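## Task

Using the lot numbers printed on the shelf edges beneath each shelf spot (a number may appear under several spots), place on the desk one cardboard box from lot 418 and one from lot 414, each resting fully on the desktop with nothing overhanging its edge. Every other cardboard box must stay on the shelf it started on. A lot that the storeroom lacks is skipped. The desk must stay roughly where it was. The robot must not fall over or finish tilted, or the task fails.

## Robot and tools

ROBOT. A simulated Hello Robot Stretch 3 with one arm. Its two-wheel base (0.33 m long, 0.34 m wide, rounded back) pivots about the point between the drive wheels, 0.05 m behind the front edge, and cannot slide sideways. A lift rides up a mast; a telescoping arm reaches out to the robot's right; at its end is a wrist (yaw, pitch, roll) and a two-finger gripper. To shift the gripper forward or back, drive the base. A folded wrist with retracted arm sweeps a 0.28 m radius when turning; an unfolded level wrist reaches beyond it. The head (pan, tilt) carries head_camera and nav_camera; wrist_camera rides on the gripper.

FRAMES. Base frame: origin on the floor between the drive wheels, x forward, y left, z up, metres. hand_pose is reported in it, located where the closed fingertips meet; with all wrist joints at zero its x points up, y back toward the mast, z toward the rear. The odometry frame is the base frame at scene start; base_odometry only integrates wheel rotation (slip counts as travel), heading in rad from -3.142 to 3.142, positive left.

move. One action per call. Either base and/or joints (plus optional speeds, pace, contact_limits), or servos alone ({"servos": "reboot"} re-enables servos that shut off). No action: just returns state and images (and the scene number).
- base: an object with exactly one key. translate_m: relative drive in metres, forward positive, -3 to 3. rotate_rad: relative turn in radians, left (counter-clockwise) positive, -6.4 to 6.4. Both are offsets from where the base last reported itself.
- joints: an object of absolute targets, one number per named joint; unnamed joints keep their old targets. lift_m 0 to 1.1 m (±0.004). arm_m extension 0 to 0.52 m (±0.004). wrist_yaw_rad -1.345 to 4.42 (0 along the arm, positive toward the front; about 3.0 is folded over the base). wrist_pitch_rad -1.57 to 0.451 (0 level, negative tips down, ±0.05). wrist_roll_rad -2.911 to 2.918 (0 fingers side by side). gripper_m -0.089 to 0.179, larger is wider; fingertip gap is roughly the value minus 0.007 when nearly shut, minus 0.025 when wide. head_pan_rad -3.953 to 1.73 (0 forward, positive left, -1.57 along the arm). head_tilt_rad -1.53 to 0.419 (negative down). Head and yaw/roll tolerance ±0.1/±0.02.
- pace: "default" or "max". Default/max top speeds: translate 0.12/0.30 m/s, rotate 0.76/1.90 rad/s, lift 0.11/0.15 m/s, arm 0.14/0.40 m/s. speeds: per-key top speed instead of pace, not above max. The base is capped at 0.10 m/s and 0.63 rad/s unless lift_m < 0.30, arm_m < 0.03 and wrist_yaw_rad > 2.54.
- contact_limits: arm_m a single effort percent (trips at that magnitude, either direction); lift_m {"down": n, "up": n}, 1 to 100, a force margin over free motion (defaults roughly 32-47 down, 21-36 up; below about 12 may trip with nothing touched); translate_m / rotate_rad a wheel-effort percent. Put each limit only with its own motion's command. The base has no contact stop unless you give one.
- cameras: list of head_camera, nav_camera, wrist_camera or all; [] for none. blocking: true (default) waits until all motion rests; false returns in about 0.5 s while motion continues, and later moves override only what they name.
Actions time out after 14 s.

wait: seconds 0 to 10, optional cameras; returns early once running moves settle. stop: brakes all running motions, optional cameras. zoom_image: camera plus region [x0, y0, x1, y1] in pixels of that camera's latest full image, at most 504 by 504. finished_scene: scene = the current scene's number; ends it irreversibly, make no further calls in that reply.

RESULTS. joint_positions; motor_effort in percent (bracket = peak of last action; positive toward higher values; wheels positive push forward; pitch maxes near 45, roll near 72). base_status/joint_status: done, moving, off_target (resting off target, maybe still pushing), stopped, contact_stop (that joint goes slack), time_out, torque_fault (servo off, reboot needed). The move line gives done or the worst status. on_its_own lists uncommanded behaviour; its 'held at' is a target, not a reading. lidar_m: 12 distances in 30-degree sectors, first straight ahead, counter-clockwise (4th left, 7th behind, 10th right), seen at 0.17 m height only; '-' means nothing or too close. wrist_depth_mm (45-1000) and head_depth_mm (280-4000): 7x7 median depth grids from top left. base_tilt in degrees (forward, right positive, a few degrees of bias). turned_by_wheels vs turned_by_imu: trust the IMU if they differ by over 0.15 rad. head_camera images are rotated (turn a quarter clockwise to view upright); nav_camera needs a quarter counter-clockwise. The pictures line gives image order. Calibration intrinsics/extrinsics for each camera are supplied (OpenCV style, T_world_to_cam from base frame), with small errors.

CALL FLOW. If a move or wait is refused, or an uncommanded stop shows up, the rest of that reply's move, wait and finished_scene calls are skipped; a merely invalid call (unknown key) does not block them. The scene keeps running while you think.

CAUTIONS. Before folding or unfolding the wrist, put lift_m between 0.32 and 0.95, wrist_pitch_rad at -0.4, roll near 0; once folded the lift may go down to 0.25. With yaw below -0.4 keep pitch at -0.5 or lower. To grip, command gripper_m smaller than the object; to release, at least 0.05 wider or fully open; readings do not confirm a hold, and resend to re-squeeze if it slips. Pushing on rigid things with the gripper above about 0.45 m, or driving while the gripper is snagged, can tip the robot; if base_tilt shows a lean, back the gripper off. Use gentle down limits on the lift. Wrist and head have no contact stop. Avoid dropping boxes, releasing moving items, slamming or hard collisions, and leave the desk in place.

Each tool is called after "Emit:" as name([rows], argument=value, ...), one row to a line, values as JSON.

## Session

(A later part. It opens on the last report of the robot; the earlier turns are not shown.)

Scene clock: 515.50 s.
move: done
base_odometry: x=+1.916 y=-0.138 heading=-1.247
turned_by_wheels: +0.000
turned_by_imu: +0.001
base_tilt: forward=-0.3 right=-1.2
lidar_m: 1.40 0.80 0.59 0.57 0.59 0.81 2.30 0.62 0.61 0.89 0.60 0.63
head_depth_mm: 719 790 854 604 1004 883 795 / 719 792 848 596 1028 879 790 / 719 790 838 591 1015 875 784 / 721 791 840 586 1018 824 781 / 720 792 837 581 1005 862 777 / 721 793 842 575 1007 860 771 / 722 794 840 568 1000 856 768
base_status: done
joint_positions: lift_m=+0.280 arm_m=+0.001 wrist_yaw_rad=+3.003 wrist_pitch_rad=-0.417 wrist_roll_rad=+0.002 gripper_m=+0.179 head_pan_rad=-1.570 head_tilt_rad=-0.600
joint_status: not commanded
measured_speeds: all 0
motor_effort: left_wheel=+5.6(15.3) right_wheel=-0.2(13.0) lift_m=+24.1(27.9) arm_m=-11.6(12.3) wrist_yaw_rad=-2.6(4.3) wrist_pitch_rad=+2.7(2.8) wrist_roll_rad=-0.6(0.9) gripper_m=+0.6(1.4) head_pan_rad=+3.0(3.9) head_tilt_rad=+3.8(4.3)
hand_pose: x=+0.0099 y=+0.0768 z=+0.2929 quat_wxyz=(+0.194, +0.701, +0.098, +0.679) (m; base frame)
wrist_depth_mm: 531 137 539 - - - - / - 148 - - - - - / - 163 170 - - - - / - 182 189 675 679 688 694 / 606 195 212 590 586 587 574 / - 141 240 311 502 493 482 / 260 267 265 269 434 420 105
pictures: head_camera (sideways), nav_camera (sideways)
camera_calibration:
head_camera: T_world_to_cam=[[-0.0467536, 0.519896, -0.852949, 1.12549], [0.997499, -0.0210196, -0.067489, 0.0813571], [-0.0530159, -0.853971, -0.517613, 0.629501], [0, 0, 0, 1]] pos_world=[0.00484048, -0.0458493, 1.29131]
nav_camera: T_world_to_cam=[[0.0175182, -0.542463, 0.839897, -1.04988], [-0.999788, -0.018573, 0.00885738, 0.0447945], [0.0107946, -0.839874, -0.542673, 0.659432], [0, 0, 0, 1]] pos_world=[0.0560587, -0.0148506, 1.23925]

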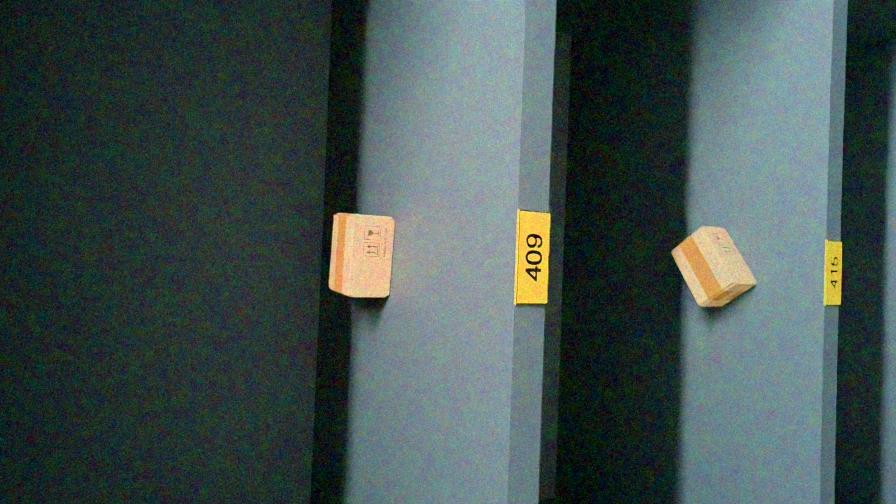

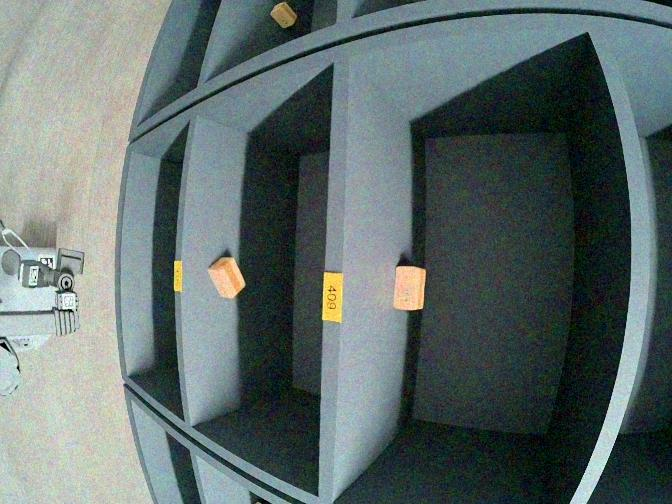

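Emit:
move(base={"translate_m": -0.8}, joints={"lift_m":0.68})

Emit:
move(joints={"wrist_yaw_rad":1.57})

Emit:
move(joints={"wrist_pitch_rad":-0.7})

Emit:
move(joints={"wrist_yaw_rad":-0.85}, cameras=["head_camera"])

Emit:
move(joints={"arm_m":0.25}, contact_limits={"arm_m":30}, cameras=["wrist_camera","head_camera"])

Scene clock: 579.67 s.
move: done
base_odometry: x=+1.661 y=+0.620 heading=-1.247
turned_by_wheels: +0.000
turned_by_imu: +0.000
base_tilt: forward=-0.3 right=-1.1
lidar_m: 2.17 0.81 0.59 0.57 0.60 0.82 2.32 0.71 0.80 0.88 0.51 1.27
head_depth_mm: 717 784 844 604 1007 886 778 / 714 786 843 555 998 881 787 / 716 789 837 564 1022 867 784 / 718 787 836 587 1014 869 781 / 717 787 831 581 1009 865 778 / 716 786 837 575 1002 860 772 / 709 767 746 570 785 808 769
base_status: done
joint_positions: lift_m=+0.680 arm_m=+0.001 wrist_yaw_rad=+3.003 wrist_pitch_rad=-0.417 wrist_roll_rad=+0.002 gripper_m=+0.179 head_pan_rad=-1.570 head_tilt_rad=-0.600
joint_status: all done
measured_speeds: all 0
motor_effort: left_wheel=-6.2(10.2) right_wheel=-5.7(14.4) lift_m=+29.6(34.4) arm_m=-10.4(11.8) wrist_yaw_rad=-2.2(4.2) wrist_pitch_rad=+2.6(2.8) wrist_roll_rad=-0.7(1.0) gripper_m=+0.4(1.2) head_pan_rad=+2.4(3.9) head_tilt_rad=+1.8(3.0)
hand_pose: x=+0.0099 y=+0.0768 z=+0.6929 quat_wxyz=(+0.194, +0.701, +0.098, +0.679) (m; base frame)
wrist_depth_mm: 526 137 545 - - - - / - 147 - - - - - / - 162 170 - - - - / - 179 185 - - - - / - 146 208 - - - - / - 126 233 930 948 945 970 / 811 848 279 844 842 814 105
pictures: none

Scene clock: 581.40 s.
move: done
base_odometry: x=+1.661 y=+0.620 heading=-1.247
turned_by_wheels: +0.000
turned_by_imu: +0.000
base_tilt: forward=-0.4 right=-1.2
lidar_m: 2.16 0.81 0.59 0.57 0.60 0.82 2.32 0.71 0.80 0.88 0.51 1.26
head_depth_mm: 714 784 844 604 1001 885 777 / 717 787 847 555 994 882 788 / 714 786 838 563 1023 870 785 / 716 786 835 585 1019 873 782 / 716 785 834 581 1009 863 777 / 716 786 831 573 1001 858 772 / 705 767 746 569 787 806 770
base_status: not commanded
joint_positions: lift_m=+0.680 arm_m=+0.001 wrist_yaw_rad=+1.573 wrist_pitch_rad=-0.417 wrist_roll_rad=+0.002 gripper_m=+0.179 head_pan_rad=-1.570 head_tilt_rad=-0.600
joint_status: all done
measured_speeds: all 0
motor_effort: left_wheel=-5.7(6.4) right_wheel=-5.4(6.1) lift_m=+29.1(29.9) arm_m=-10.2(11.2) wrist_yaw_rad=-3.7(6.3) wrist_pitch_rad=+2.5(2.8) wrist_roll_rad=-0.6(0.9) gripper_m=+0.4(1.2) head_pan_rad=+2.5(3.1) head_tilt_rad=+0.9(1.9)
hand_pose: x=+0.2032 y=-0.1451 z=+0.6929 quat_wxyz=(+0.592, +0.593, -0.385, +0.386) (m; base frame)
wrist_depth_mm: - - - - - - - / - - - - - 704 - / - - - - - - - / - - - - - - - / - - - - - - 405 / - 946 977 969 949 - - / - 851 863 859 867 - 105
pictures: none

Scene clock: 582.37 s.
move: done
base_odometry: x=+1.661 y=+0.620 heading=-1.247
turned_by_wheels: +0.000
turned_by_imu: +0.000
base_tilt: forward=-0.3 right=-1.2
lidar_m: 2.16 0.81 0.59 0.57 0.60 0.82 2.32 0.71 0.80 0.88 0.51 1.27
head_depth_mm: 716 783 846 605 1004 886 773 / 711 787 845 554 998 881 790 / 715 787 837 563 1022 870 783 / 717 784 833 587 1014 869 781 / 713 788 837 580 1006 865 775 / 717 786 835 574 999 860 775 / 707 765 746 570 787 810 771
base_status: not commanded
joint_positions: lift_m=+0.680 arm_m=+0.001 wrist_yaw_rad=+1.573 wrist_pitch_rad=-0.708 wrist_roll_rad=+0.002 gripper_m=+0.179 head_pan_rad=-1.570 head_tilt_rad=-0.600
joint_status: all done
measured_speeds: all 0
motor_effort: left_wheel=-5.6(6.3) right_wheel=-5.0(5.9) lift_m=+28.6(29.7) arm_m=-10.3(11.0) wrist_yaw_rad=-3.3(4.3) wrist_pitch_rad=+1.1(4.3) wrist_roll_rad=-0.7(0.8) gripper_m=+0.8(1.1) head_pan_rad=+2.7(3.2) head_tilt_rad=+1.0(1.6)
hand_pose: x=+0.1576 y=-0.1453 z=+0.6337 quat_wxyz=(+0.642, +0.643, -0.295, +0.296) (m; base frame)
wrist_depth_mm: - - - - - - - / - - - - - - 393 / - - - - - - - / 897 - - 979 973 - - / 813 898 904 894 871 - 375 / - 779 808 788 779 731 416 / 725 737 730 727 722 - 105
pictures: none

Scene clock: 584.60 s.
move: done
base_odometry: x=+1.661 y=+0.620 heading=-1.247
turned_by_wheels: +0.000
turned_by_imu: +0.000
base_tilt: forward=-0.4 right=-1.2
lidar_m: 2.17 0.81 0.59 0.57 0.60 0.82 2.32 0.71 0.80 0.89 0.51 1.26
head_depth_mm: 719 785 844 604 1000 887 776 / 716 785 844 555 999 878 791 / 715 789 837 562 1025 868 766 / 714 788 835 586 1014 867 781 / 716 788 836 581 1011 865 776 / 715 789 836 575 1004 862 773 / 709 767 748 570 784 811 768
base_status: not commanded
joint_positions: lift_m=+0.680 arm_m=+0.001 wrist_yaw_rad=-0.847 wrist_pitch_rad=-0.708 wrist_roll_rad=+0.002 gripper_m=+0.179 head_pan_rad=-1.570 head_tilt_rad=-0.600
joint_status: all done
measured_speeds: all 0
motor_effort: left_wheel=-5.9(6.3) right_wheel=-4.9(6.0) lift_m=+27.9(29.2) arm_m=-10.2(10.9) wrist_yaw_rad=-3.4(6.3) wrist_pitch_rad=+1.1(1.2) wrist_roll_rad=-0.6(1.0) gripper_m=+0.9(0.9) head_pan_rad=+2.3(3.2) head_tilt_rad=+0.3(1.5)
hand_pose: x=-0.1556 y=-0.2639 z=+0.6337 quat_wxyz=(+0.503, -0.049, -0.706, -0.496) (m; base frame)
wrist_depth_mm: 506 504 494 484 489 - - / 366 420 417 425 626 - - / 365 366 361 384 963 - - / 328 325 334 - 947 954 946 / 293 302 - - 857 872 862 / - 126 - 787 800 796 771 / - - - 721 726 705 105
pictures: head_camera (sideways)
camera_calibration:
head_camera: T_world_to_cam=[[-0.0467536, 0.519896, -0.852949, 1.12549], [0.997499, -0.0210196, -0.067489, 0.0813571], [-0.0530159, -0.853971, -0.517613, 0.629501], [0, 0, 0, 1]] pos_world=[0.00484048, -0.0458493, 1.29131]

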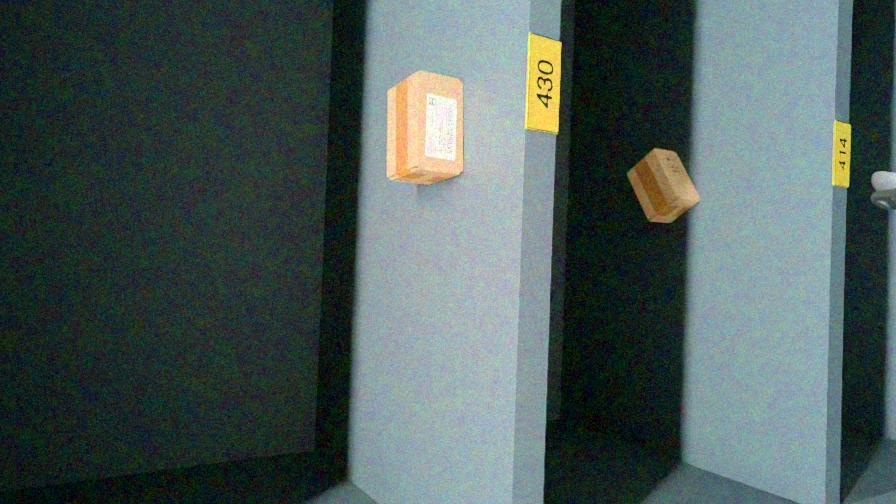

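Scene clock: 587.67 s.
move: done
base_odometry: x=+1.661 y=+0.620 heading=-1.247
turned_by_wheels: +0.000
turned_by_imu: +0.000
base_tilt: forward=-0.3 right=-1.1
lidar_m: 2.17 0.81 0.59 0.57 0.60 0.82 2.33 0.71 0.80 0.88 0.51 1.26
head_depth_mm: 714 785 848 605 1004 885 774 / 714 781 849 555 997 809 383 / 717 788 836 562 1020 490 768 / 715 786 837 586 1013 505 759 / 716 788 837 580 1008 865 776 / 717 787 832 573 1004 859 770 / 707 768 747 568 783 809 771
base_status: not commanded
joint_positions: lift_m=+0.680 arm_m=+0.250 wrist_yaw_rad=-0.847 wrist_pitch_rad=-0.709 wrist_roll_rad=+0.002 gripper_m=+0.179 head_pan_rad=-1.570 head_tilt_rad=-0.600
joint_status: all done
measured_speeds: all 0
motor_effort: left_wheel=-5.7(6.2) right_wheel=-5.1(6.3) lift_m=+27.6(29.1) arm_m=+13.8(15.2) wrist_yaw_rad=-2.5(4.1) wrist_pitch_rad=+1.2(1.3) wrist_roll_rad=-0.9(1.1) gripper_m=+0.7(1.0) head_pan_rad=+2.2(2.9) head_tilt_rad=+0.3(1.3)
contact_limits: arm_m 30 (drawing in: default 31, maximum 55; extending or still: default 40, maximum 69)
hand_pose: x=-0.1555 y=-0.5132 z=+0.6336 quat_wxyz=(+0.503, -0.049, -0.706, -0.497) (m; base frame)
wrist_depth_mm: - - 471 486 475 446 - / - 409 415 411 406 400 388 / 369 365 361 357 354 350 365 / 325 261 304 317 312 310 910 / 292 233 279 283 281 279 850 / - 250 258 257 255 252 773 / 231 235 236 235 232 694 105
pictures: head_camera (sideways), wrist_camera
camera_calibration:
head_camera: T_world_to_cam=[[-0.0467536, 0.519896, -0.852949, 1.12549], [0.997499, -0.0210196, -0.067489, 0.0813571], [-0.0530159, -0.853971, -0.517613, 0.629501], [0, 0, 0, 1]] pos_world=[0.00484048, -0.0458493, 1.29131]
wrist_camera: T_world_to_cam=[[-0.681119, 0.731264, -0.0364546, 0.299109], [0.593125, 0.521892, -0.613051, 0.781032], [-0.429277, -0.439183, -0.789202, 0.374075], [0, 0, 0, 1]] pos_world=[-0.0989396, -0.462055, 0.784937]

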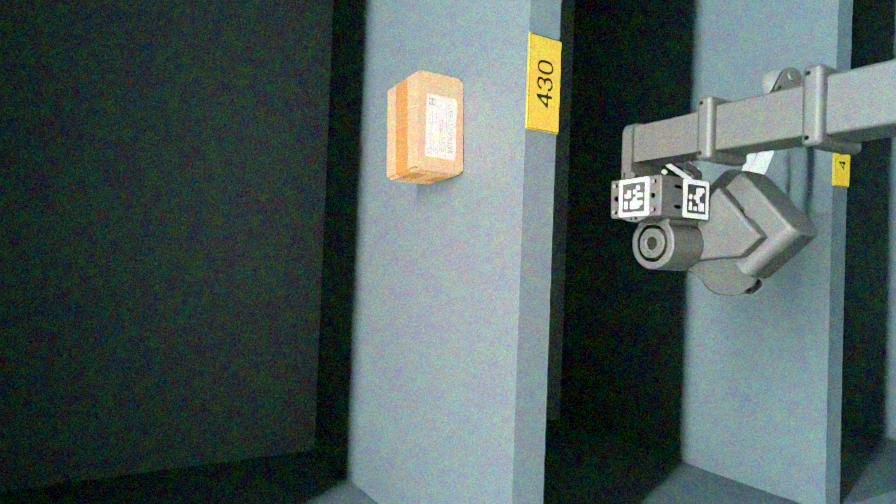

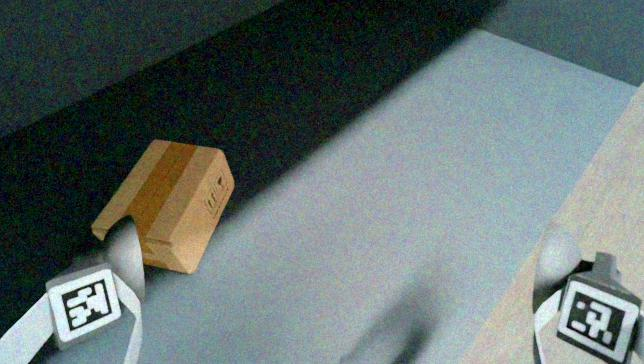

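Emit:
move(joints={"arm_m":0.0})

Emit:
move(joints={"wrist_yaw_rad":0.31}, base={"translate_m":-0.153})

Emit:
move(joints={"arm_m":0.26}, contact_limits={"arm_m":30}, cameras=["wrist_camera"])

Scene clock: 614.43 s.
move: done
base_odometry: x=+1.661 y=+0.620 heading=-1.247
turned_by_wheels: +0.000
turned_by_imu: +0.000
base_tilt: forward=-0.3 right=-1.3
lidar_m: 2.17 0.81 0.59 0.57 0.60 0.82 2.31 0.71 0.80 0.88 0.51 1.26
head_depth_mm: 715 786 844 603 1003 885 775 / 716 785 846 556 995 878 788 / 716 785 839 563 1020 867 766 / 714 787 834 587 1015 872 780 / 716 790 835 581 1008 863 778 / 716 790 834 576 1004 860 772 / 708 766 748 569 786 811 769
base_status: not commanded
joint_positions: lift_m=+0.680 arm_m=+0.001 wrist_yaw_rad=-0.847 wrist_pitch_rad=-0.709 wrist_roll_rad=+0.002 gripper_m=+0.179 head_pan_rad=-1.570 head_tilt_rad=-0.600
joint_status: all done
measured_speeds: all 0
motor_effort: left_wheel=-6.0(6.3) right_wheel=-4.8(5.9) lift_m=+26.2(27.6) arm_m=-13.1(14.9) wrist_yaw_rad=-2.6(4.5) wrist_pitch_rad=+1.3(1.3) wrist_roll_rad=-0.8(1.0) gripper_m=+0.8(1.4) head_pan_rad=+2.1(2.9) head_tilt_rad=-0.7(1.3)
hand_pose: x=-0.1555 y=-0.2638 z=+0.6336 quat_wxyz=(+0.503, -0.049, -0.706, -0.497) (m; base frame)
wrist_depth_mm: 503 504 492 478 495 - - / 365 418 418 423 636 - - / 365 366 365 381 947 - - / 326 325 335 - 955 971 955 / 292 302 - - 869 891 847 / - 126 - 776 789 786 780 / - - - 729 723 712 105
pictures: none

Scene clock: 617.10 s.
move: done
base_odometry: x=+1.613 y=+0.765 heading=-1.246
turned_by_wheels: +0.000
turned_by_imu: -0.001
base_tilt: forward=-0.2 right=-1.1
lidar_m: 2.18 0.81 0.60 0.57 0.60 0.82 2.32 0.61 0.60 0.88 0.61 0.62
head_depth_mm: 716 785 848 602 971 885 772 / 715 785 846 597 998 880 789 / 714 785 836 591 1024 876 768 / 713 783 832 556 1011 870 778 / 717 788 832 551 1006 861 775 / 714 787 833 574 997 860 774 / 715 789 835 569 993 853 767
base_status: done
joint_positions: lift_m=+0.680 arm_m=+0.001 wrist_yaw_rad=+0.307 wrist_pitch_rad=-0.709 wrist_roll_rad=+0.002 gripper_m=+0.179 head_pan_rad=-1.570 head_tilt_rad=-0.600
joint_status: all done
measured_speeds: all 0
motor_effort: left_wheel=-0.9(10.2) right_wheel=-10.8(14.1) lift_m=+25.4(26.7) arm_m=-10.7(13.1) wrist_yaw_rad=+2.0(5.2) wrist_pitch_rad=+1.2(1.3) wrist_roll_rad=-0.8(0.9) gripper_m=+0.3(1.1) head_pan_rad=+2.1(2.7) head_tilt_rad=-1.3(2.1)
hand_pose: x=+0.0324 y=-0.3160 z=+0.6336 quat_wxyz=(+0.692, +0.344, -0.618, -0.142) (m; base frame)
wrist_depth_mm: 390 474 494 487 395 467 464 / 405 418 417 414 406 400 395 / 457 384 362 357 354 351 346 / - - 372 330 314 311 308 / 904 145 - - - 290 281 / 123 772 773 - - - - / 118 732 740 720 - - 105
pictures: none

Scene clock: 620.23 s.
move: done
base_odometry: x=+1.613 y=+0.765 heading=-1.246
turned_by_wheels: +0.000
turned_by_imu: +0.000
base_tilt: forward=-0.3 right=-1.3
lidar_m: 2.17 0.81 0.60 0.57 0.60 0.82 2.32 0.61 0.59 0.88 0.61 0.62
head_depth_mm: 714 783 843 604 973 887 772 / 714 785 844 594 998 810 385 / 715 786 836 593 533 516 785 / 715 783 832 558 1015 531 781 / 716 784 834 550 1009 839 776 / 714 787 833 574 999 837 774 / 715 787 833 570 991 855 768
base_status: not commanded
joint_positions: lift_m=+0.680 arm_m=+0.260 wrist_yaw_rad=+0.307 wrist_pitch_rad=-0.709 wrist_roll_rad=+0.002 gripper_m=+0.179 head_pan_rad=-1.570 head_tilt_rad=-0.600
joint_status: all done
measured_speeds: all 0
motor_effort: left_wheel=-0.9(1.5) right_wheel=-10.8(11.8) lift_m=+24.7(26.1) arm_m=+12.6(15.8) wrist_yaw_rad=+1.1(3.2) wrist_pitch_rad=+1.3(1.4) wrist_roll_rad=-0.5(0.9) gripper_m=+0.2(1.1) head_pan_rad=+1.5(2.5) head_tilt_rad=-1.6(2.1)
contact_limits: arm_m 30 (drawing in: default 31, maximum 55; extending or still: default 40, maximum 69)
hand_pose: x=+0.0324 y=-0.5754 z=+0.6335 quat_wxyz=(+0.692, +0.344, -0.618, -0.142) (m; base frame)
wrist_depth_mm: 386 462 468 - - - - / 397 417 413 412 402 383 - / 368 361 359 357 352 348 345 / 327 322 318 265 249 309 306 / 291 281 285 270 263 278 279 / - 248 259 255 255 252 248 / 231 233 236 234 230 230 105
pictures: wrist_camera
camera_calibration:
wrist_camera: T_world_to_cam=[[-0.944328, -0.326975, -0.0364936, -0.127727], [-0.237323, 0.753795, -0.612757, 0.862178], [0.227865, -0.569983, -0.789428, 0.33099], [0, 0, 0, 1]] pos_world=[0.00857675, -0.50301, 0.784937]

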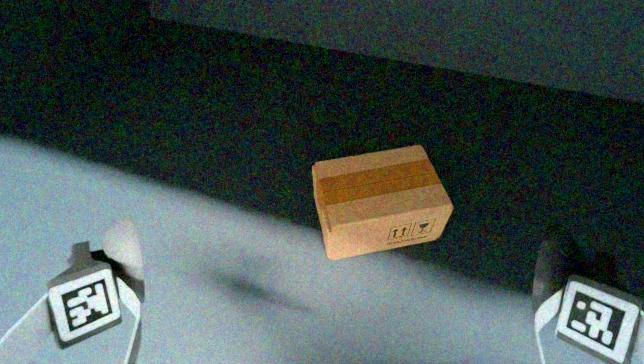

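Emit:
move(base={"translate_m":-0.023}, joints={"arm_m":0.347,"wrist_yaw_rad":0.42}, contact_limits={"arm_m":30}, cameras=["wrist_camera"])

Emit:
move(joints={"lift_m":0.603}, contact_limits={"lift_m":{"down":15}}, cameras=["wrist_camera"])

Scene clock: 633.10 s.
move: done
base_odometry: x=+1.605 y=+0.787 heading=-1.246
turned_by_wheels: +0.000
turned_by_imu: +0.000
base_tilt: forward=-0.4 right=-1.2
lidar_m: 2.17 0.81 0.60 0.57 0.60 0.82 2.31 0.62 0.58 0.88 0.63 0.62
head_depth_mm: 715 784 842 602 920 886 771 / 713 784 843 597 994 504 385 / 713 784 837 591 560 825 784 / 713 787 831 561 585 819 780 / 713 783 830 549 974 842 777 / 716 786 832 570 1002 857 774 / 714 786 828 567 992 856 768
base_status: done
joint_positions: lift_m=+0.680 arm_m=+0.347 wrist_yaw_rad=+0.417 wrist_pitch_rad=-0.709 wrist_roll_rad=+0.002 gripper_m=+0.179 head_pan_rad=-1.570 head_tilt_rad=-0.600
joint_status: all done
measured_speeds: all 0
motor_effort: left_wheel=-5.9(8.4) right_wheel=-8.1(13.0) lift_m=+24.0(24.8) arm_m=+13.3(14.8) wrist_yaw_rad=+2.5(4.7) wrist_pitch_rad=+1.3(1.4) wrist_roll_rad=-0.8(0.9) gripper_m=+0.3(1.2) head_pan_rad=+1.5(2.2) head_tilt_rad=-2.1(2.8)
contact_limits: arm_m 30 (drawing in: default 31, maximum 55; extending or still: default 40, maximum 69)
hand_pose: x=+0.0508 y=-0.6555 z=+0.6335 quat_wxyz=(+0.699, +0.377, -0.598, -0.104) (m; base frame)
wrist_depth_mm: 379 451 - - - - - / 392 417 409 391 - - - / 366 363 357 354 352 338 - / 323 320 316 313 312 308 302 / 289 280 282 280 276 277 279 / - 248 258 204 243 251 248 / 230 232 234 193 223 228 105
pictures: wrist_camera
camera_calibration:
wrist_camera: T_world_to_cam=[[-0.902785, -0.428539, -0.0365098, -0.205282], [-0.318522, 0.723222, -0.612776, 0.911021], [0.289003, -0.541576, -0.789413, 0.296651], [0, 0, 0, 1]] pos_world=[0.0191213, -0.586183, 0.784937]

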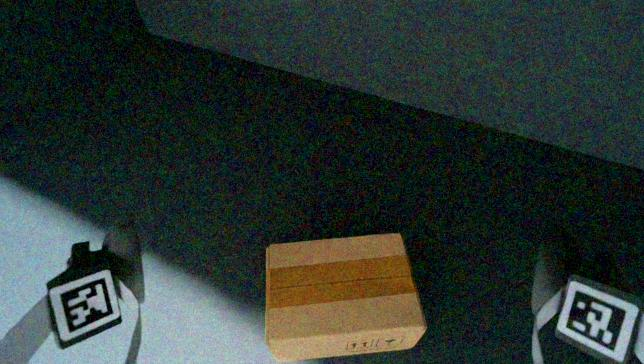

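Scene clock: 634.63 s.
move: done
base_odometry: x=+1.605 y=+0.787 heading=-1.246
turned_by_wheels: +0.000
turned_by_imu: +0.000
base_tilt: forward=-0.2 right=-1.2
lidar_m: 2.17 0.81 0.60 0.57 0.60 0.82 2.32 0.62 0.58 0.88 0.63 0.62
head_depth_mm: 714 784 842 602 923 884 774 / 715 787 846 597 996 880 491 / 715 786 837 590 649 610 745 / 715 784 834 560 740 695 781 / 717 785 831 551 1006 839 777 / 713 786 829 571 1003 859 773 / 715 787 833 569 998 855 770
base_status: not commanded
joint_positions: lift_m=+0.603 arm_m=+0.347 wrist_yaw_rad=+0.417 wrist_pitch_rad=-0.709 wrist_roll_rad=+0.002 gripper_m=+0.179 head_pan_rad=-1.570 head_tilt_rad=-0.600
joint_status: all done
measured_speeds: all 0
motor_effort: left_wheel=-6.0(6.4) right_wheel=-8.2(8.7) lift_m=+23.5(25.5) arm_m=+11.8(13.7) wrist_yaw_rad=+3.1(3.3) wrist_pitch_rad=+1.3(1.4) wrist_roll_rad=-0.8(1.0) gripper_m=+1.1(1.1) head_pan_rad=+1.1(2.2) head_tilt_rad=-2.2(2.7)
contact_limits: arm_m 30 (drawing in: default 31, maximum 55; extending or still: default 40, maximum 69); lift_m down 15 (down: maximum 72; up: maximum 65)
hand_pose: x=+0.0508 y=-0.6555 z=+0.5565 quat_wxyz=(+0.699, +0.377, -0.598, -0.104) (m; base frame)
wrist_depth_mm: 347 342 338 324 306 - - / 294 289 287 283 279 273 263 / 253 251 249 244 243 241 237 / 223 222 220 154 160 212 211 / 204 197 189 138 140 191 190 / - 144 171 134 137 173 172 / 159 163 162 158 160 159 107
pictures: wrist_camera
camera_calibration:
wrist_camera: T_world_to_cam=[[-0.9028, -0.428506, -0.0365339, -0.208056], [-0.3185, 0.723274, -0.612725, 0.863832], [0.288981, -0.541532, -0.789451, 0.235919], [0, 0, 0, 1]] pos_world=[0.0191214, -0.586183, 0.707937]

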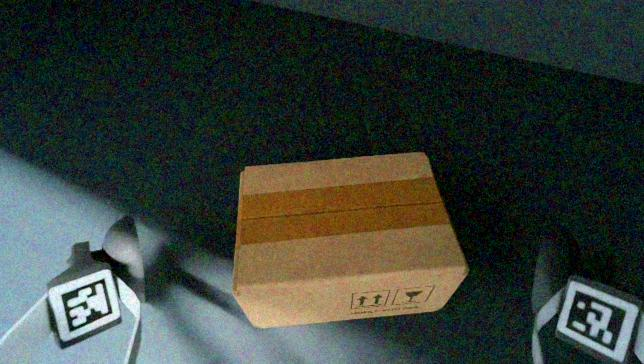

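Emit:
move(joints={"gripper_m":0.02})

Emit:
move(joints={"lift_m":0.66}, cameras=["wrist_camera"])

Emit:
move(joints={"arm_m":0.0})

Emit:
move(joints={"wrist_yaw_rad":1.57}, base={"translate_m":-0.9})

Emit:
move(base={"translate_m":-0.97}, cameras=["head_camera","wrist_camera"])

Scene clock: 645.80 s.
move: done
base_odometry: x=+1.605 y=+0.787 heading=-1.246
turned_by_wheels: +0.000
turned_by_imu: +0.000
base_tilt: forward=-0.3 right=-1.1
lidar_m: 2.18 0.81 0.60 0.57 0.60 0.82 2.32 0.63 0.58 0.88 0.63 0.62
head_depth_mm: 715 784 843 604 922 891 775 / 714 784 843 596 995 879 492 / 715 785 836 589 647 609 747 / 715 784 834 560 740 693 780 / 713 784 832 551 1010 840 775 / 713 785 832 571 1003 860 773 / 716 784 831 568 995 851 769
base_status: not commanded
joint_positions: lift_m=+0.603 arm_m=+0.347 wrist_yaw_rad=+0.419 wrist_pitch_rad=-0.708 wrist_roll_rad=+0.002 gripper_m=+0.021 head_pan_rad=-1.570 head_tilt_rad=-0.600
joint_status: all done
measured_speeds: all 0
motor_effort: left_wheel=-6.1(6.4) right_wheel=-7.6(8.7) lift_m=+23.4(24.1) arm_m=+6.0(8.7) wrist_yaw_rad=-0.5(3.5) wrist_pitch_rad=+1.0(1.3) wrist_roll_rad=-0.9(1.1) gripper_m=-27.1(97.7) head_pan_rad=+1.5(2.0) head_tilt_rad=-3.0(3.6)
contact_limits: arm_m 30 (drawing in: default 31, maximum 55; extending or still: default 40, maximum 69); lift_m down 15 (down: maximum 72; up: maximum 65)
hand_pose: x=+0.0513 y=-0.6555 z=+0.5567 quat_wxyz=(+0.699, +0.378, -0.598, -0.102) (m; base frame)
wrist_depth_mm: 350 344 339 325 309 - - / 295 291 287 283 281 275 264 / 254 253 249 246 244 240 238 / 224 222 216 154 161 214 211 / 204 199 142 138 140 192 190 / 180 180 132 147 135 170 172 / 168 158 163 164 160 154 161
pictures: none

Scene clock: 647.17 s.
move: done
base_odometry: x=+1.605 y=+0.787 heading=-1.246
turned_by_wheels: +0.000
turned_by_imu: +0.000
base_tilt: forward=-0.3 right=-1.2
lidar_m: 2.17 0.81 0.60 0.57 0.60 0.82 2.32 0.62 0.58 0.88 0.63 0.62
head_depth_mm: 714 784 844 604 925 884 775 / 714 783 845 597 997 831 400 / 712 785 838 591 583 804 783 / 715 787 833 560 595 802 780 / 717 784 830 550 845 837 776 / 714 787 831 572 1001 857 772 / 715 787 834 568 992 853 769
base_status: not commanded
joint_positions: lift_m=+0.660 arm_m=+0.347 wrist_yaw_rad=+0.419 wrist_pitch_rad=-0.716 wrist_roll_rad=+0.002 gripper_m=+0.024 head_pan_rad=-1.570 head_tilt_rad=-0.600
joint_status: all done
measured_speeds: all 0
motor_effort: left_wheel=-5.3(5.9) right_wheel=-7.6(8.3) lift_m=+30.1(35.3) arm_m=+5.0(6.4) wrist_yaw_rad=+1.1(1.8) wrist_pitch_rad=+2.5(2.6) wrist_roll_rad=-0.7(1.0) gripper_m=-11.5(27.3) head_pan_rad=+1.3(2.0) head_tilt_rad=-3.5(4.1)
contact_limits: arm_m 30 (drawing in: default 31, maximum 55; extending or still: default 40, maximum 69)
hand_pose: x=+0.0507 y=-0.6541 z=+0.6123 quat_wxyz=(+0.699, +0.380, -0.596, -0.105) (m; base frame)
wrist_depth_mm: 378 430 413 - - - - / 374 380 376 367 349 - - / 331 330 326 323 318 315 299 / 294 292 277 161 162 279 277 / 264 263 143 141 142 253 251 / 239 239 134 144 138 225 228 / 221 209 212 213 211 203 211
pictures: wrist_camera
camera_calibration:
wrist_camera: T_world_to_cam=[[-0.901876, -0.430434, -0.0366906, -0.206719], [-0.321918, 0.726276, -0.607364, 0.895912], [0.288078, -0.535956, -0.793576, 0.286903], [0, 0, 0, 1]] pos_world=[0.0193241, -0.585891, 0.76424]

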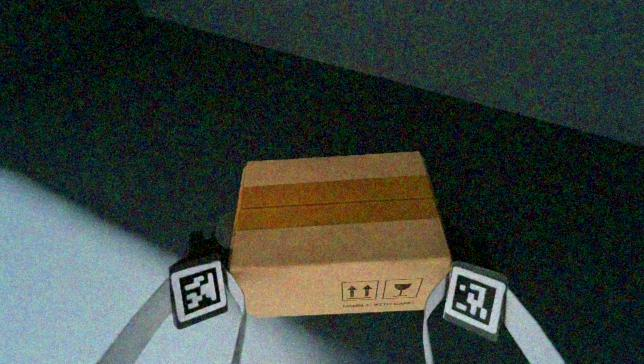

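Scene clock: 650.93 s.
move: done
base_odometry: x=+1.605 y=+0.787 heading=-1.246
turned_by_wheels: +0.000
turned_by_imu: +0.000
base_tilt: forward=-0.4 right=-1.1
lidar_m: 2.17 0.81 0.60 0.57 0.60 0.82 2.32 0.63 0.58 0.88 0.63 0.62
head_depth_mm: 715 785 844 603 926 888 772 / 712 787 843 597 1000 880 770 / 715 787 835 591 1023 875 784 / 715 785 831 561 1007 866 778 / 716 782 836 551 1007 867 756 / 715 788 834 572 1001 861 774 / 716 786 833 569 997 856 769
base_status: not commanded
joint_positions: lift_m=+0.660 arm_m=+0.001 wrist_yaw_rad=+0.419 wrist_pitch_rad=-0.716 wrist_roll_rad=+0.002 gripper_m=+0.024 head_pan_rad=-1.570 head_tilt_rad=-0.600
joint_status: all done
measured_speeds: all 0
motor_effort: left_wheel=-5.5(6.1) right_wheel=-7.8(8.7) lift_m=+25.3(30.6) arm_m=-12.1(14.6) wrist_yaw_rad=+0.9(1.5) wrist_pitch_rad=+2.5(2.6) wrist_roll_rad=-0.8(1.1) gripper_m=-11.7(11.9) head_pan_rad=+1.1(1.9) head_tilt_rad=-3.4(4.1)
hand_pose: x=+0.0507 y=-0.3077 z=+0.6123 quat_wxyz=(+0.699, +0.380, -0.596, -0.105) (m; base frame)
wrist_depth_mm: 395 432 440 433 435 426 419 / - 395 379 374 366 362 358 / - 502 353 331 321 318 313 / 969 - 161 160 161 283 279 / 891 861 143 141 142 279 260 / 809 804 134 144 138 - - / 739 695 702 707 - - -
pictures: none

Scene clock: 661.07 s.
move: done
base_odometry: x=+1.318 y=+1.640 heading=-1.246
turned_by_wheels: +0.000
turned_by_imu: +0.000
base_tilt: forward=-0.4 right=-1.2
lidar_m: 2.20 0.82 0.60 0.58 0.60 0.83 1.48 0.61 0.60 0.88 0.59 0.61
head_depth_mm: 711 780 840 605 1003 885 771 / 711 780 840 597 993 880 768 / 708 781 836 591 988 875 767 / 711 779 828 586 985 814 763 / 711 780 828 578 1006 867 772 / 711 781 829 574 1001 860 772 / 709 784 830 569 998 853 769
base_status: done
joint_positions: lift_m=+0.660 arm_m=+0.001 wrist_yaw_rad=+1.567 wrist_pitch_rad=-0.716 wrist_roll_rad=+0.002 gripper_m=+0.024 head_pan_rad=-1.570 head_tilt_rad=-0.600
joint_status: all done
measured_speeds: all 0
motor_effort: left_wheel=-0.9(11.6) right_wheel=-11.3(14.2) lift_m=+31.0(32.1) arm_m=-11.6(13.6) wrist_yaw_rad=+2.8(6.4) wrist_pitch_rad=+2.5(2.6) wrist_roll_rad=-0.8(1.2) gripper_m=-11.1(11.9) head_pan_rad=+0.6(1.7) head_tilt_rad=-5.7(5.7)
hand_pose: x=+0.1561 y=-0.1465 z=+0.6123 quat_wxyz=(+0.644, +0.643, -0.295, +0.291) (m; base frame)
wrist_depth_mm: - - - - - - 361 / - - - - - - 381 / - - - - - - - / 892 958 172 161 157 - - / 849 861 143 141 142 - - / 793 796 134 144 138 - - / 743 699 705 703 693 125 -
pictures: none

Scene clock: 671.90 s.
move: done
base_odometry: x=+1.009 y=+2.559 heading=-1.246
turned_by_wheels: +0.000
turned_by_imu: -0.001
base_tilt: forward=-0.2 right=-1.2
lidar_m: 2.23 0.83 0.61 0.59 0.61 0.54 0.52 0.54 0.75 2.08 0.70 0.65
head_depth_mm: 1531 1491 1460 1428 1395 1370 1215 / 2294 2201 2152 2058 1791 1494 1248 / 2609 2857 3068 2467 1860 1473 1228 / 2597 2916 3133 2457 1845 1472 1224 / 2613 2852 3173 2414 1840 1470 1223 / 2640 2891 3104 2414 1807 1455 1218 / 2627 2758 3110 2381 1805 1448 1216
base_status: done
joint_positions: lift_m=+0.660 arm_m=+0.001 wrist_yaw_rad=+1.567 wrist_pitch_rad=-0.716 wrist_roll_rad=+0.002 gripper_m=+0.024 head_pan_rad=-1.570 head_tilt_rad=-0.600
joint_status: not commanded
measured_speeds: all 0
motor_effort: left_wheel=-1.2(10.5) right_wheel=-11.5(14.3) lift_m=+29.6(31.4) arm_m=-10.7(12.3) wrist_yaw_rad=+2.1(4.1) wrist_pitch_rad=+2.4(2.7) wrist_roll_rad=-0.8(1.0) gripper_m=-11.5(12.0) head_pan_rad=+0.1(1.3) head_tilt_rad=-4.5(6.2)
hand_pose: x=+0.1561 y=-0.1465 z=+0.6123 quat_wxyz=(+0.644, +0.643, -0.295, +0.291) (m; base frame)
wrist_depth_mm: - - - - - - - / - - - - - - - / - - - - - - - / 886 987 172 160 161 - - / 859 883 143 140 141 801 801 / 804 793 134 144 138 738 750 / 735 708 702 715 695 683 698
pictures: head_camera (sideways), wrist_camera
camera_calibration:
head_camera: T_world_to_cam=[[-0.0467445, 0.520086, -0.852834, 1.12534], [0.997499, -0.0210087, -0.0674855, 0.0813531], [-0.0530152, -0.853856, -0.517803, 0.629753], [0, 0, 0, 1]] pos_world=[0.00484051, -0.0458484, 1.29131]
wrist_camera: T_world_to_cam=[[0.0219379, -0.999087, -0.0366641, -0.120611], [-0.794444, 0.00484274, -0.607317, 0.52908], [0.60694, 0.0424509, -0.793613, 0.563552], [0, 0, 0, 1]] pos_world=[0.0809282, -0.146987, 0.76414]

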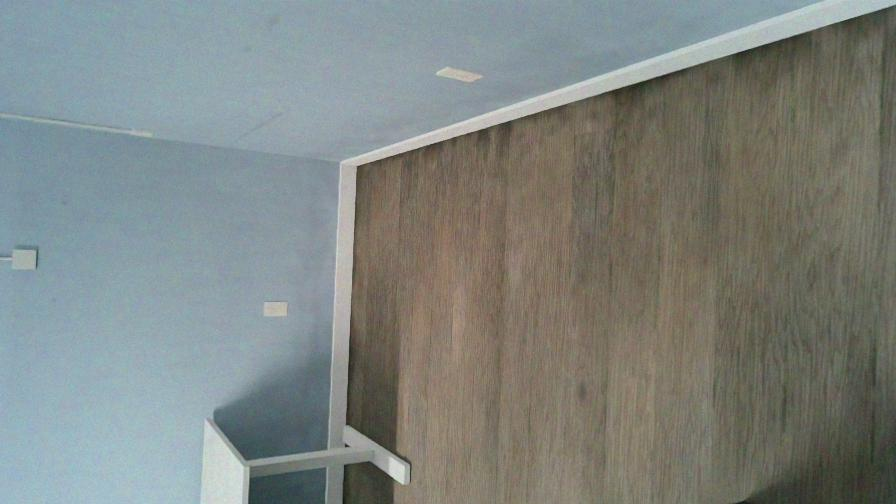

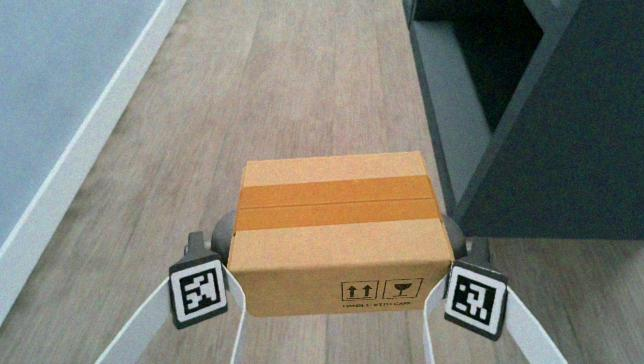

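Emit:
move(base={"rotate_rad":1.58})

Emit:
move(base={"translate_m":-0.95})

Emit:
move(base={"translate_m":-0.88})

Emit:
move(base={"rotate_rad":-1.571})

Emit:
move(base={"translate_m":0.9}, joints={"lift_m":0.9})

Scene clock: 681.97 s.
move: done
base_odometry: x=+1.009 y=+2.559 heading=+0.334
turned_by_wheels: +1.580
turned_by_imu: +1.555
base_tilt: forward=-0.3 right=-1.1
lidar_m: 0.59 0.61 0.54 0.52 0.54 0.74 2.06 0.71 0.65 2.28 0.83 0.61
head_depth_mm: 1245 1279 1364 1471 1247 1406 1185 / 1970 2055 2214 1654 1735 1447 1243 / 3455 3661 3210 2439 1849 1483 1233 / 3437 3801 3745 2456 1839 1476 1227 / 3539 3773 3595 2445 1830 1459 1228 / 2499 2628 2643 2302 1814 1454 1221 / 1684 1712 1745 1794 1692 1441 1220
base_status: done
joint_positions: lift_m=+0.660 arm_m=+0.001 wrist_yaw_rad=+1.567 wrist_pitch_rad=-0.716 wrist_roll_rad=+0.002 gripper_m=+0.024 head_pan_rad=-1.570 head_tilt_rad=-0.600
joint_status: not commanded
measured_speeds: all 0
motor_effort: left_wheel=-8.8(12.7) right_wheel=+9.1(12.3) lift_m=+27.6(29.3) arm_m=-12.9(13.7) wrist_yaw_rad=+1.8(3.8) wrist_pitch_rad=+2.6(2.7) wrist_roll_rad=-0.8(1.1) gripper_m=-11.4(12.0) head_pan_rad=+0.1(0.8) head_tilt_rad=-4.8(5.8)
hand_pose: x=+0.1561 y=-0.1464 z=+0.6123 quat_wxyz=(+0.644, +0.643, -0.295, +0.291) (m; base frame)
wrist_depth_mm: 527 526 527 527 519 522 511 / - - - - - - - / - - - - - - - / 807 - 161 160 156 - - / 807 869 143 140 142 853 838 / 786 806 134 144 138 739 763 / 727 702 712 709 693 672 687
pictures: none

Scene clock: 692.60 s.
move: done
base_odometry: x=+0.111 y=+2.248 heading=+0.334
turned_by_wheels: +0.000
turned_by_imu: -0.001
base_tilt: forward=-0.3 right=-1.3
lidar_m: 1.53 0.74 0.54 0.52 0.54 0.74 2.05 1.98 2.30 0.50 0.51 0.71
head_depth_mm: 3533 3757 3823 2520 1881 1506 1234 / 3323 3648 3668 2491 1886 1493 1241 / 3496 3732 3716 2468 1844 1487 1231 / 3447 3749 3436 2463 1833 1467 1229 / 541 577 618 671 732 806 924 / 386 425 471 530 607 707 848 / 387 425 472 531 607 706 846
base_status: done
joint_positions: lift_m=+0.660 arm_m=+0.001 wrist_yaw_rad=+1.567 wrist_pitch_rad=-0.716 wrist_roll_rad=+0.002 gripper_m=+0.024 head_pan_rad=-1.570 head_tilt_rad=-0.600
joint_status: not commanded
measured_speeds: all 0
motor_effort: left_wheel=-6.3(12.9) right_wheel=-3.3(11.6) lift_m=+26.4(28.8) arm_m=-10.7(13.1) wrist_yaw_rad=+2.8(4.5) wrist_pitch_rad=+2.5(2.7) wrist_roll_rad=-0.9(1.0) gripper_m=-11.0(12.0) head_pan_rad=-0.6(1.4) head_tilt_rad=-3.7(5.3)
hand_pose: x=+0.1561 y=-0.1464 z=+0.6123 quat_wxyz=(+0.644, +0.643, -0.295, +0.291) (m; base frame)
wrist_depth_mm: - - - - - - - / - - - - - - - / - - - - - - - / 859 958 173 160 161 935 - / 813 885 143 140 142 790 - / 784 806 134 144 138 - - / 727 701 700 715 699 671 -
pictures: none

Scene clock: 702.53 s.
move: done
base_odometry: x=-0.720 y=+1.960 heading=+0.334
turned_by_wheels: +0.000
turned_by_imu: -0.001
base_tilt: forward=-0.2 right=-1.2
lidar_m: 2.02 0.74 0.54 0.52 0.54 0.74 1.35 1.26 1.26 3.67 1.33 1.06
head_depth_mm: 3413 3645 1900 2420 1879 1496 1253 / 3408 3729 3559 2452 1867 1491 1249 / 3449 3731 3703 2458 1870 1478 1232 / 3464 3671 3665 2444 1843 1473 1226 / 3498 3716 3635 2447 1818 1450 1223 / 3466 3705 3494 2403 1829 1464 1215 / 2682 2730 2825 2373 1800 1466 1210
base_status: done
joint_positions: lift_m=+0.660 arm_m=+0.001 wrist_yaw_rad=+1.567 wrist_pitch_rad=-0.716 wrist_roll_rad=+0.002 gripper_m=+0.024 head_pan_rad=-1.570 head_tilt_rad=-0.600
joint_status: not commanded
measured_speeds: all 0
motor_effort: left_wheel=-3.6(12.1) right_wheel=-7.8(12.0) lift_m=+25.2(27.4) arm_m=-8.4(10.7) wrist_yaw_rad=+0.7(3.8) wrist_pitch_rad=+2.6(2.7) wrist_roll_rad=-0.7(1.1) gripper_m=-11.6(11.9) head_pan_rad=-0.9(1.9) head_tilt_rad=-1.9(4.0)
hand_pose: x=+0.1561 y=-0.1464 z=+0.6123 quat_wxyz=(+0.644, +0.643, -0.295, +0.291) (m; base frame)
wrist_depth_mm: - - - - - 870 - / - - - - - - - / - - - - - - - / 861 957 172 160 161 921 920 / 801 882 143 140 142 831 837 / 784 799 134 144 138 749 755 / 741 705 700 706 686 685 699
pictures: none

Scene clock: 706.13 s.
move: done
base_odometry: x=-0.720 y=+1.960 heading=-1.237
turned_by_wheels: -1.571
turned_by_imu: -1.546
base_tilt: forward=-0.3 right=-1.2
lidar_m: 3.44 1.32 1.06 1.94 0.73 0.54 0.52 0.54 0.75 1.35 1.26 1.29
head_depth_mm: 1105 1213 1322 1440 1416 1382 1220 / 1106 1216 1340 1513 1700 1478 1243 / 1108 1215 1340 1513 1693 1492 1238 / 1105 1216 1349 1513 1691 1477 1230 / 1104 1215 1345 1520 1697 1471 1225 / 1107 1222 1358 1523 1691 1460 1215 / 1111 1221 1358 1527 1676 1449 1208
base_status: done
joint_positions: lift_m=+0.660 arm_m=+0.001 wrist_yaw_rad=+1.567 wrist_pitch_rad=-0.716 wrist_roll_rad=+0.002 gripper_m=+0.024 head_pan_rad=-1.570 head_tilt_rad=-0.600
joint_status: not commanded
measured_speeds: all 0
motor_effort: left_wheel=+7.8(12.2) right_wheel=-10.6(13.1) lift_m=+24.6(25.7) arm_m=-12.4(13.5) wrist_yaw_rad=+2.0(3.7) wrist_pitch_rad=+2.5(2.7) wrist_roll_rad=-0.8(1.0) gripper_m=-11.5(11.8) head_pan_rad=-1.8(1.9) head_tilt_rad=-2.2(3.1)
hand_pose: x=+0.1561 y=-0.1464 z=+0.6123 quat_wxyz=(+0.644, +0.643, -0.295, +0.291) (m; base frame)
wrist_depth_mm: - - - - - - - / - - - - - - - / - - - - - - - / 972 975 172 160 162 927 907 / 876 860 143 140 142 844 827 / 793 811 134 144 138 753 768 / 739 700 711 708 695 674 693
pictures: none

Scene clock: 716.27 s.
move: done
base_odometry: x=-0.425 y=+1.110 heading=-1.237
turned_by_wheels: +0.000
turned_by_imu: +0.000
base_tilt: forward=-0.2 right=-1.2
lidar_m: 2.86 1.30 0.96 0.93 0.96 1.46 1.41 1.47 1.40 0.91 0.98 1.06
head_depth_mm: 1114 1222 1354 1537 1699 1590 - / 1115 1228 1354 1529 1712 1584 - / 1111 1225 1353 1483 892 1565 - / 1115 1226 1361 1100 825 1375 1227 / 1118 1230 1347 1095 818 1460 1219 / 1123 1231 1344 1077 813 1452 1222 / 1119 1231 1351 1071 807 1449 1241
base_status: done
joint_positions: lift_m=+0.900 arm_m=+0.001 wrist_yaw_rad=+1.567 wrist_pitch_rad=-0.717 wrist_roll_rad=+0.002 gripper_m=+0.024 head_pan_rad=-1.570 head_tilt_rad=-0.600
joint_status: all done
measured_speeds: all 0
motor_effort: left_wheel=+6.9(12.0) right_wheel=+2.2(10.6) lift_m=+25.0(35.0) arm_m=-8.8(13.0) wrist_yaw_rad=+2.0(3.8) wrist_pitch_rad=+2.6(2.8) wrist_roll_rad=-0.7(1.3) gripper_m=-11.1(11.9) head_pan_rad=-1.8(2.4) head_tilt_rad=-1.1(2.7)
hand_pose: x=+0.1560 y=-0.1464 z=+0.8522 quat_wxyz=(+0.644, +0.643, -0.294, +0.291) (m; base frame)
wrist_depth_mm: - - - - - - - / - - - - - - - / - - - - - - - / - - 172 160 162 - - / - - 143 140 142 - - / - - 134 144 138 994 - / 970 918 931 939 897 894 921
pictures: none

Emit:
move(base={"translate_m":0.8})

Emit:
move(joints={"wrist_yaw_rad":0.0}, cameras=["head_camera"])

Scene clock: 729.70 s.
move: done
base_odometry: x=-0.163 y=+0.354 heading=-1.237
turned_by_wheels: +0.000
turned_by_imu: +0.001
base_tilt: forward=-0.3 right=-1.2
lidar_m: 2.06 1.28 0.95 0.92 0.96 1.32 2.20 1.92 0.88 0.71 1.02 1.94
head_depth_mm: 1124 1233 1368 1135 842 1592 - / 1122 1233 1371 1123 833 1582 - / 1118 1233 1370 1112 830 1521 - / 1127 1229 1361 1099 823 1471 1257 / 1125 1240 1344 1091 820 1429 1226 / 1124 1245 1359 1078 842 1452 1221 / 1129 1235 1358 1067 835 1370 1240
base_status: done
joint_positions: lift_m=+0.900 arm_m=+0.001 wrist_yaw_rad=+1.567 wrist_pitch_rad=-0.717 wrist_roll_rad=+0.002 gripper_m=+0.024 head_pan_rad=-1.570 head_tilt_rad=-0.600
joint_status: not commanded
measured_speeds: all 0
motor_effort: left_wheel=+4.6(12.7) right_wheel=+5.0(11.3) lift_m=+25.4(26.7) arm_m=-4.2(8.2) wrist_yaw_rad=+2.4(4.2) wrist_pitch_rad=+2.6(2.8) wrist_roll_rad=-0.8(1.1) gripper_m=-11.6(12.0) head_pan_rad=-2.2(2.7) head_tilt_rad=+0.7(1.8)
hand_pose: x=+0.1560 y=-0.1464 z=+0.8522 quat_wxyz=(+0.644, +0.643, -0.294, +0.291) (m; base frame)
wrist_depth_mm: - - - - - - - / - - - - - - - / - - - - - - - / - - 172 160 162 - - / - - 143 140 142 - - / - - 134 144 138 147 - / 966 946 919 937 929 889 915
pictures: none

Scene clock: 731.50 s.
move: done
base_odometry: x=-0.163 y=+0.354 heading=-1.237
turned_by_wheels: +0.000
turned_by_imu: +0.000
base_tilt: forward=-0.3 right=-1.1
lidar_m: 2.07 1.28 0.94 0.92 0.96 1.32 2.21 1.91 0.88 0.72 1.02 1.94
head_depth_mm: 1121 1231 1361 1133 839 1588 - / 1121 1231 1369 1119 835 1574 - / 1125 1235 1366 1114 828 1303 - / 1131 1235 1367 1101 821 299 319 / 1124 1236 1351 1088 819 1427 1164 / 1130 1236 1356 1077 842 1466 1217 / 1125 1237 1358 1065 835 1368 1209
base_status: not commanded
joint_positions: lift_m=+0.900 arm_m=+0.001 wrist_yaw_rad=+0.003 wrist_pitch_rad=-0.717 wrist_roll_rad=+0.002 gripper_m=+0.024 head_pan_rad=-1.570 head_tilt_rad=-0.600
joint_status: all done
measured_speeds: all 0
motor_effort: left_wheel=+4.7(5.0) right_wheel=+5.2(6.3) lift_m=+25.7(26.8) arm_m=-2.8(4.7) wrist_yaw_rad=-3.3(6.3) wrist_pitch_rad=+2.6(2.7) wrist_roll_rad=-0.6(1.1) gripper_m=-11.7(11.7) head_pan_rad=-2.4(2.9) head_tilt_rad=+1.1(1.8)
hand_pose: x=-0.0210 y=-0.3229 z=+0.8522 quat_wxyz=(+0.662, +0.249, -0.662, -0.248) (m; base frame)
wrist_depth_mm: - - - - - - - / - - - - - - - / - - - - - - - / - - 172 160 161 - - / - - 143 140 141 - - / - - 134 145 138 968 981 / 982 922 932 920 905 880 913
pictures: head_camera (sideways)
camera_calibration:
head_camera: T_world_to_cam=[[-0.046741, 0.520158, -0.85279, 1.12529], [0.997499, -0.021003, -0.0674832, 0.0813503], [-0.053013, -0.853812, -0.517875, 0.629848], [0, 0, 0, 1]] pos_world=[0.00484053, -0.045848, 1.29131]

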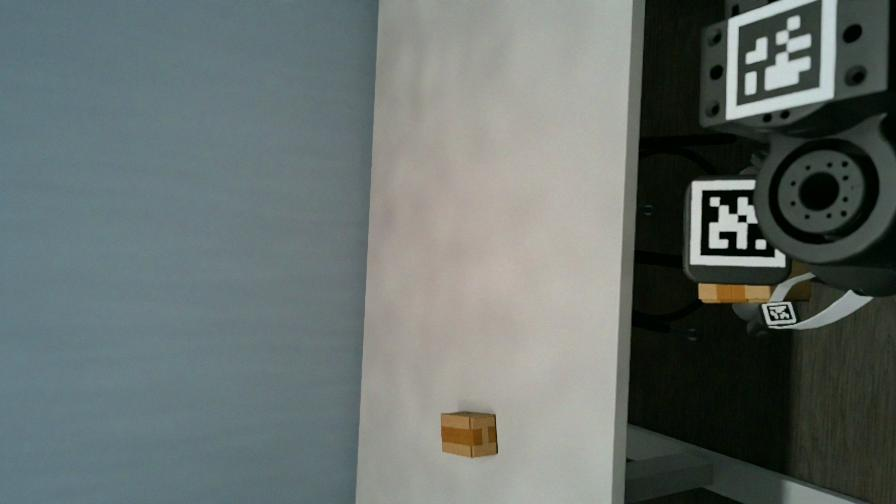

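Emit:
move(joints={"arm_m":0.5})

Emit:
move(joints={"lift_m":0.815})

Emit:
move(joints={"lift_m":0.76}, speeds={"lift_m":0.02}, contact_limits={"lift_m":{"down":13}}, cameras=["wrist_camera","head_camera"])

Scene clock: 746.63 s.
move: done
base_odometry: x=-0.163 y=+0.354 heading=-1.237
turned_by_wheels: +0.000
turned_by_imu: +0.000
base_tilt: forward=-0.3 right=-1.0
lidar_m: 2.06 1.28 0.94 0.91 0.96 1.32 2.21 1.92 0.89 0.71 1.02 1.94
head_depth_mm: 1117 1233 1367 1030 - - 1247 / 1125 1238 1305 372 804 1445 1239 / 1120 1237 596 1055 826 1434 1230 / 1122 1236 1312 879 822 1428 1229 / 1133 1238 1352 1088 818 1421 1223 / 1127 1239 1354 1081 838 1457 1218 / 1127 1242 1360 1059 833 1368 1211
base_status: not commanded
joint_positions: lift_m=+0.900 arm_m=+0.500 wrist_yaw_rad=+0.003 wrist_pitch_rad=-0.717 wrist_roll_rad=+0.002 gripper_m=+0.024 head_pan_rad=-1.570 head_tilt_rad=-0.600
joint_status: all done
measured_speeds: all 0
motor_effort: left_wheel=+4.3(5.0) right_wheel=+5.5(6.7) lift_m=+27.4(27.9) arm_m=+13.1(15.3) wrist_yaw_rad=-2.5(4.9) wrist_pitch_rad=+2.7(2.8) wrist_roll_rad=-0.8(1.0) gripper_m=-11.1(11.9) head_pan_rad=-3.0(3.2) head_tilt_rad=+2.1(2.9)
hand_pose: x=-0.0211 y=-0.8223 z=+0.8522 quat_wxyz=(+0.662, +0.249, -0.662, -0.248) (m; base frame)
wrist_depth_mm: - - - - - - - / - - - - - - - / - - - - - - - / - - 161 160 156 - - / 309 - 142 141 141 - - / - - 134 144 138 - - / - - - - - - -
pictures: none

Scene clock: 748.23 s.
move: done
base_odometry: x=-0.163 y=+0.354 heading=-1.237
turned_by_wheels: +0.000
turned_by_imu: +0.000
base_tilt: forward=-0.3 right=-1.1
lidar_m: 2.06 1.28 0.95 0.91 0.96 1.32 2.21 1.91 0.89 0.71 1.02 1.95
head_depth_mm: 1118 1232 1366 1131 842 313 - / 1123 1233 1371 1069 394 332 1221 / 1122 1238 1353 638 801 1437 1235 / 1121 1235 1352 727 821 1439 1228 / 1124 1240 1347 1087 819 1431 1219 / 1130 1235 1354 1075 839 1450 1215 / 1126 1235 1353 1063 831 1368 1204
base_status: not commanded
joint_positions: lift_m=+0.815 arm_m=+0.500 wrist_yaw_rad=+0.003 wrist_pitch_rad=-0.717 wrist_roll_rad=+0.002 gripper_m=+0.024 head_pan_rad=-1.570 head_tilt_rad=-0.600
joint_status: all done
measured_speeds: all 0
motor_effort: left_wheel=+4.3(4.8) right_wheel=+6.0(6.2) lift_m=+25.0(29.1) arm_m=+10.3(13.2) wrist_yaw_rad=-2.4(4.3) wrist_pitch_rad=+2.7(2.8) wrist_roll_rad=-0.8(1.0) gripper_m=-11.4(11.9) head_pan_rad=-2.3(3.2) head_tilt_rad=+2.5(2.8)
hand_pose: x=-0.0211 y=-0.8223 z=+0.7672 quat_wxyz=(+0.662, +0.249, -0.662, -0.248) (m; base frame)
wrist_depth_mm: - - - - - - - / - - - - - - - / - - - - - - - / - - 161 161 156 - - / - - 143 140 141 - - / - - 134 144 138 - - / - - - - - - -
pictures: none

Scene clock: 751.37 s.
move: done
base_odometry: x=-0.163 y=+0.354 heading=-1.237
turned_by_wheels: +0.000
turned_by_imu: +0.000
base_tilt: forward=-0.4 right=-1.6
lidar_m: 2.07 1.28 0.95 0.92 0.96 1.32 2.21 1.92 0.89 0.72 1.02 1.95
head_depth_mm: 1121 1238 1373 1141 844 1512 304 / 1125 1241 1365 1131 478 376 320 / 1125 1243 1377 667 800 1451 1242 / 1133 1243 1374 755 800 1442 1229 / 1131 1247 1365 1103 823 1434 1229 / 1134 1245 1356 1088 848 1463 1220 / 1136 1245 1361 1070 843 1381 1218
base_status: not commanded
joint_positions: lift_m=+0.760 arm_m=+0.500 wrist_yaw_rad=+0.003 wrist_pitch_rad=-0.617 wrist_roll_rad=+0.000 gripper_m=+0.024 head_pan_rad=-1.570 head_tilt_rad=-0.600
joint_status: all done
measured_speeds: all 0
on_its_own: wrist_pitch_rad is at rest, and its effort (-15.7) is outside its rest range (-8 to +12)
motor_effort: left_wheel=+4.2(4.9) right_wheel=+4.2(6.2) lift_m=+8.3(25.7) arm_m=+5.0(10.6) wrist_yaw_rad=-1.8(5.0) wrist_pitch_rad=-15.7(16.0) wrist_roll_rad=-0.1(2.8) gripper_m=-11.5(12.0) head_pan_rad=-3.2(3.4) head_tilt_rad=+2.2(3.3)
contact_limits: lift_m down 13 (down: maximum 72; up: maximum 65)
hand_pose: x=-0.0211 y=-0.8400 z=+0.7308 quat_wxyz=(+0.674, +0.216, -0.673, -0.214) (m; base frame)
wrist_depth_mm: - - - - - - - / - - - - - - - / - - - - - - - / - - - 150 148 - - / - - 133 132 137 - - / - - 136 148 136 - - / - - - - - 106 -
pictures: head_camera (sideways), wrist_camera
camera_calibration:
head_camera: T_world_to_cam=[[-0.046741, 0.520158, -0.85279, 1.12529], [0.997499, -0.021003, -0.0674832, 0.0813503], [-0.053013, -0.853812, -0.517875, 0.629848], [0, 0, 0, 1]] pos_world=[0.00484053, -0.045848, 1.29131]
wrist_camera: T_world_to_cam=[[-0.998925, -0.0333661, -0.0321781, -0.018955], [-0.00239417, 0.730387, -0.683029, 1.14518], [0.0462925, -0.682218, -0.729682, 0.127337], [0, 0, 0, 1]] pos_world=[-0.0220877, -0.750184, 0.874495]

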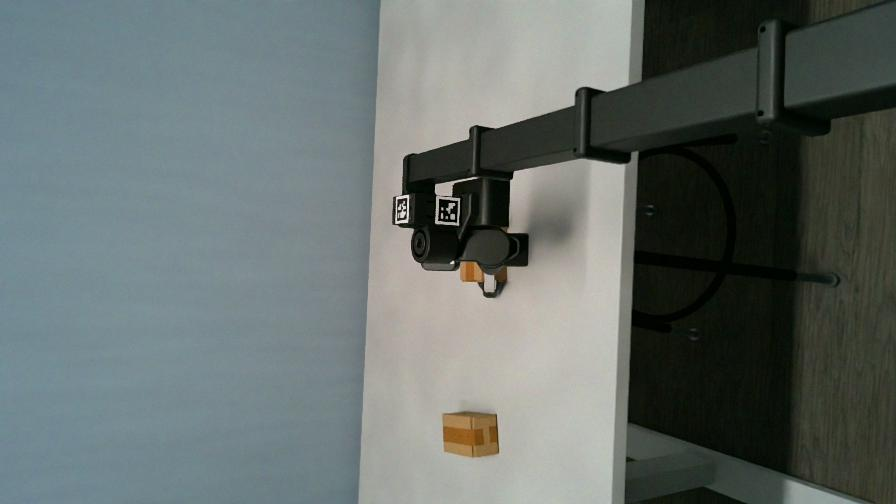

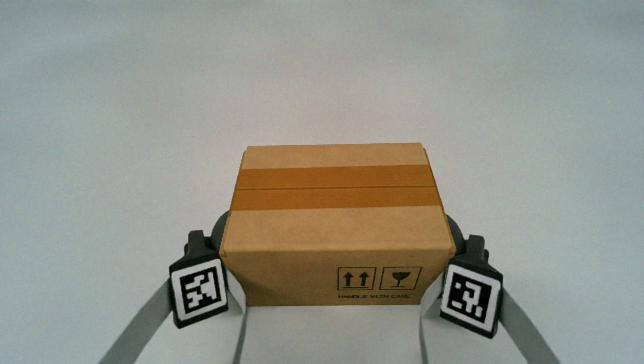

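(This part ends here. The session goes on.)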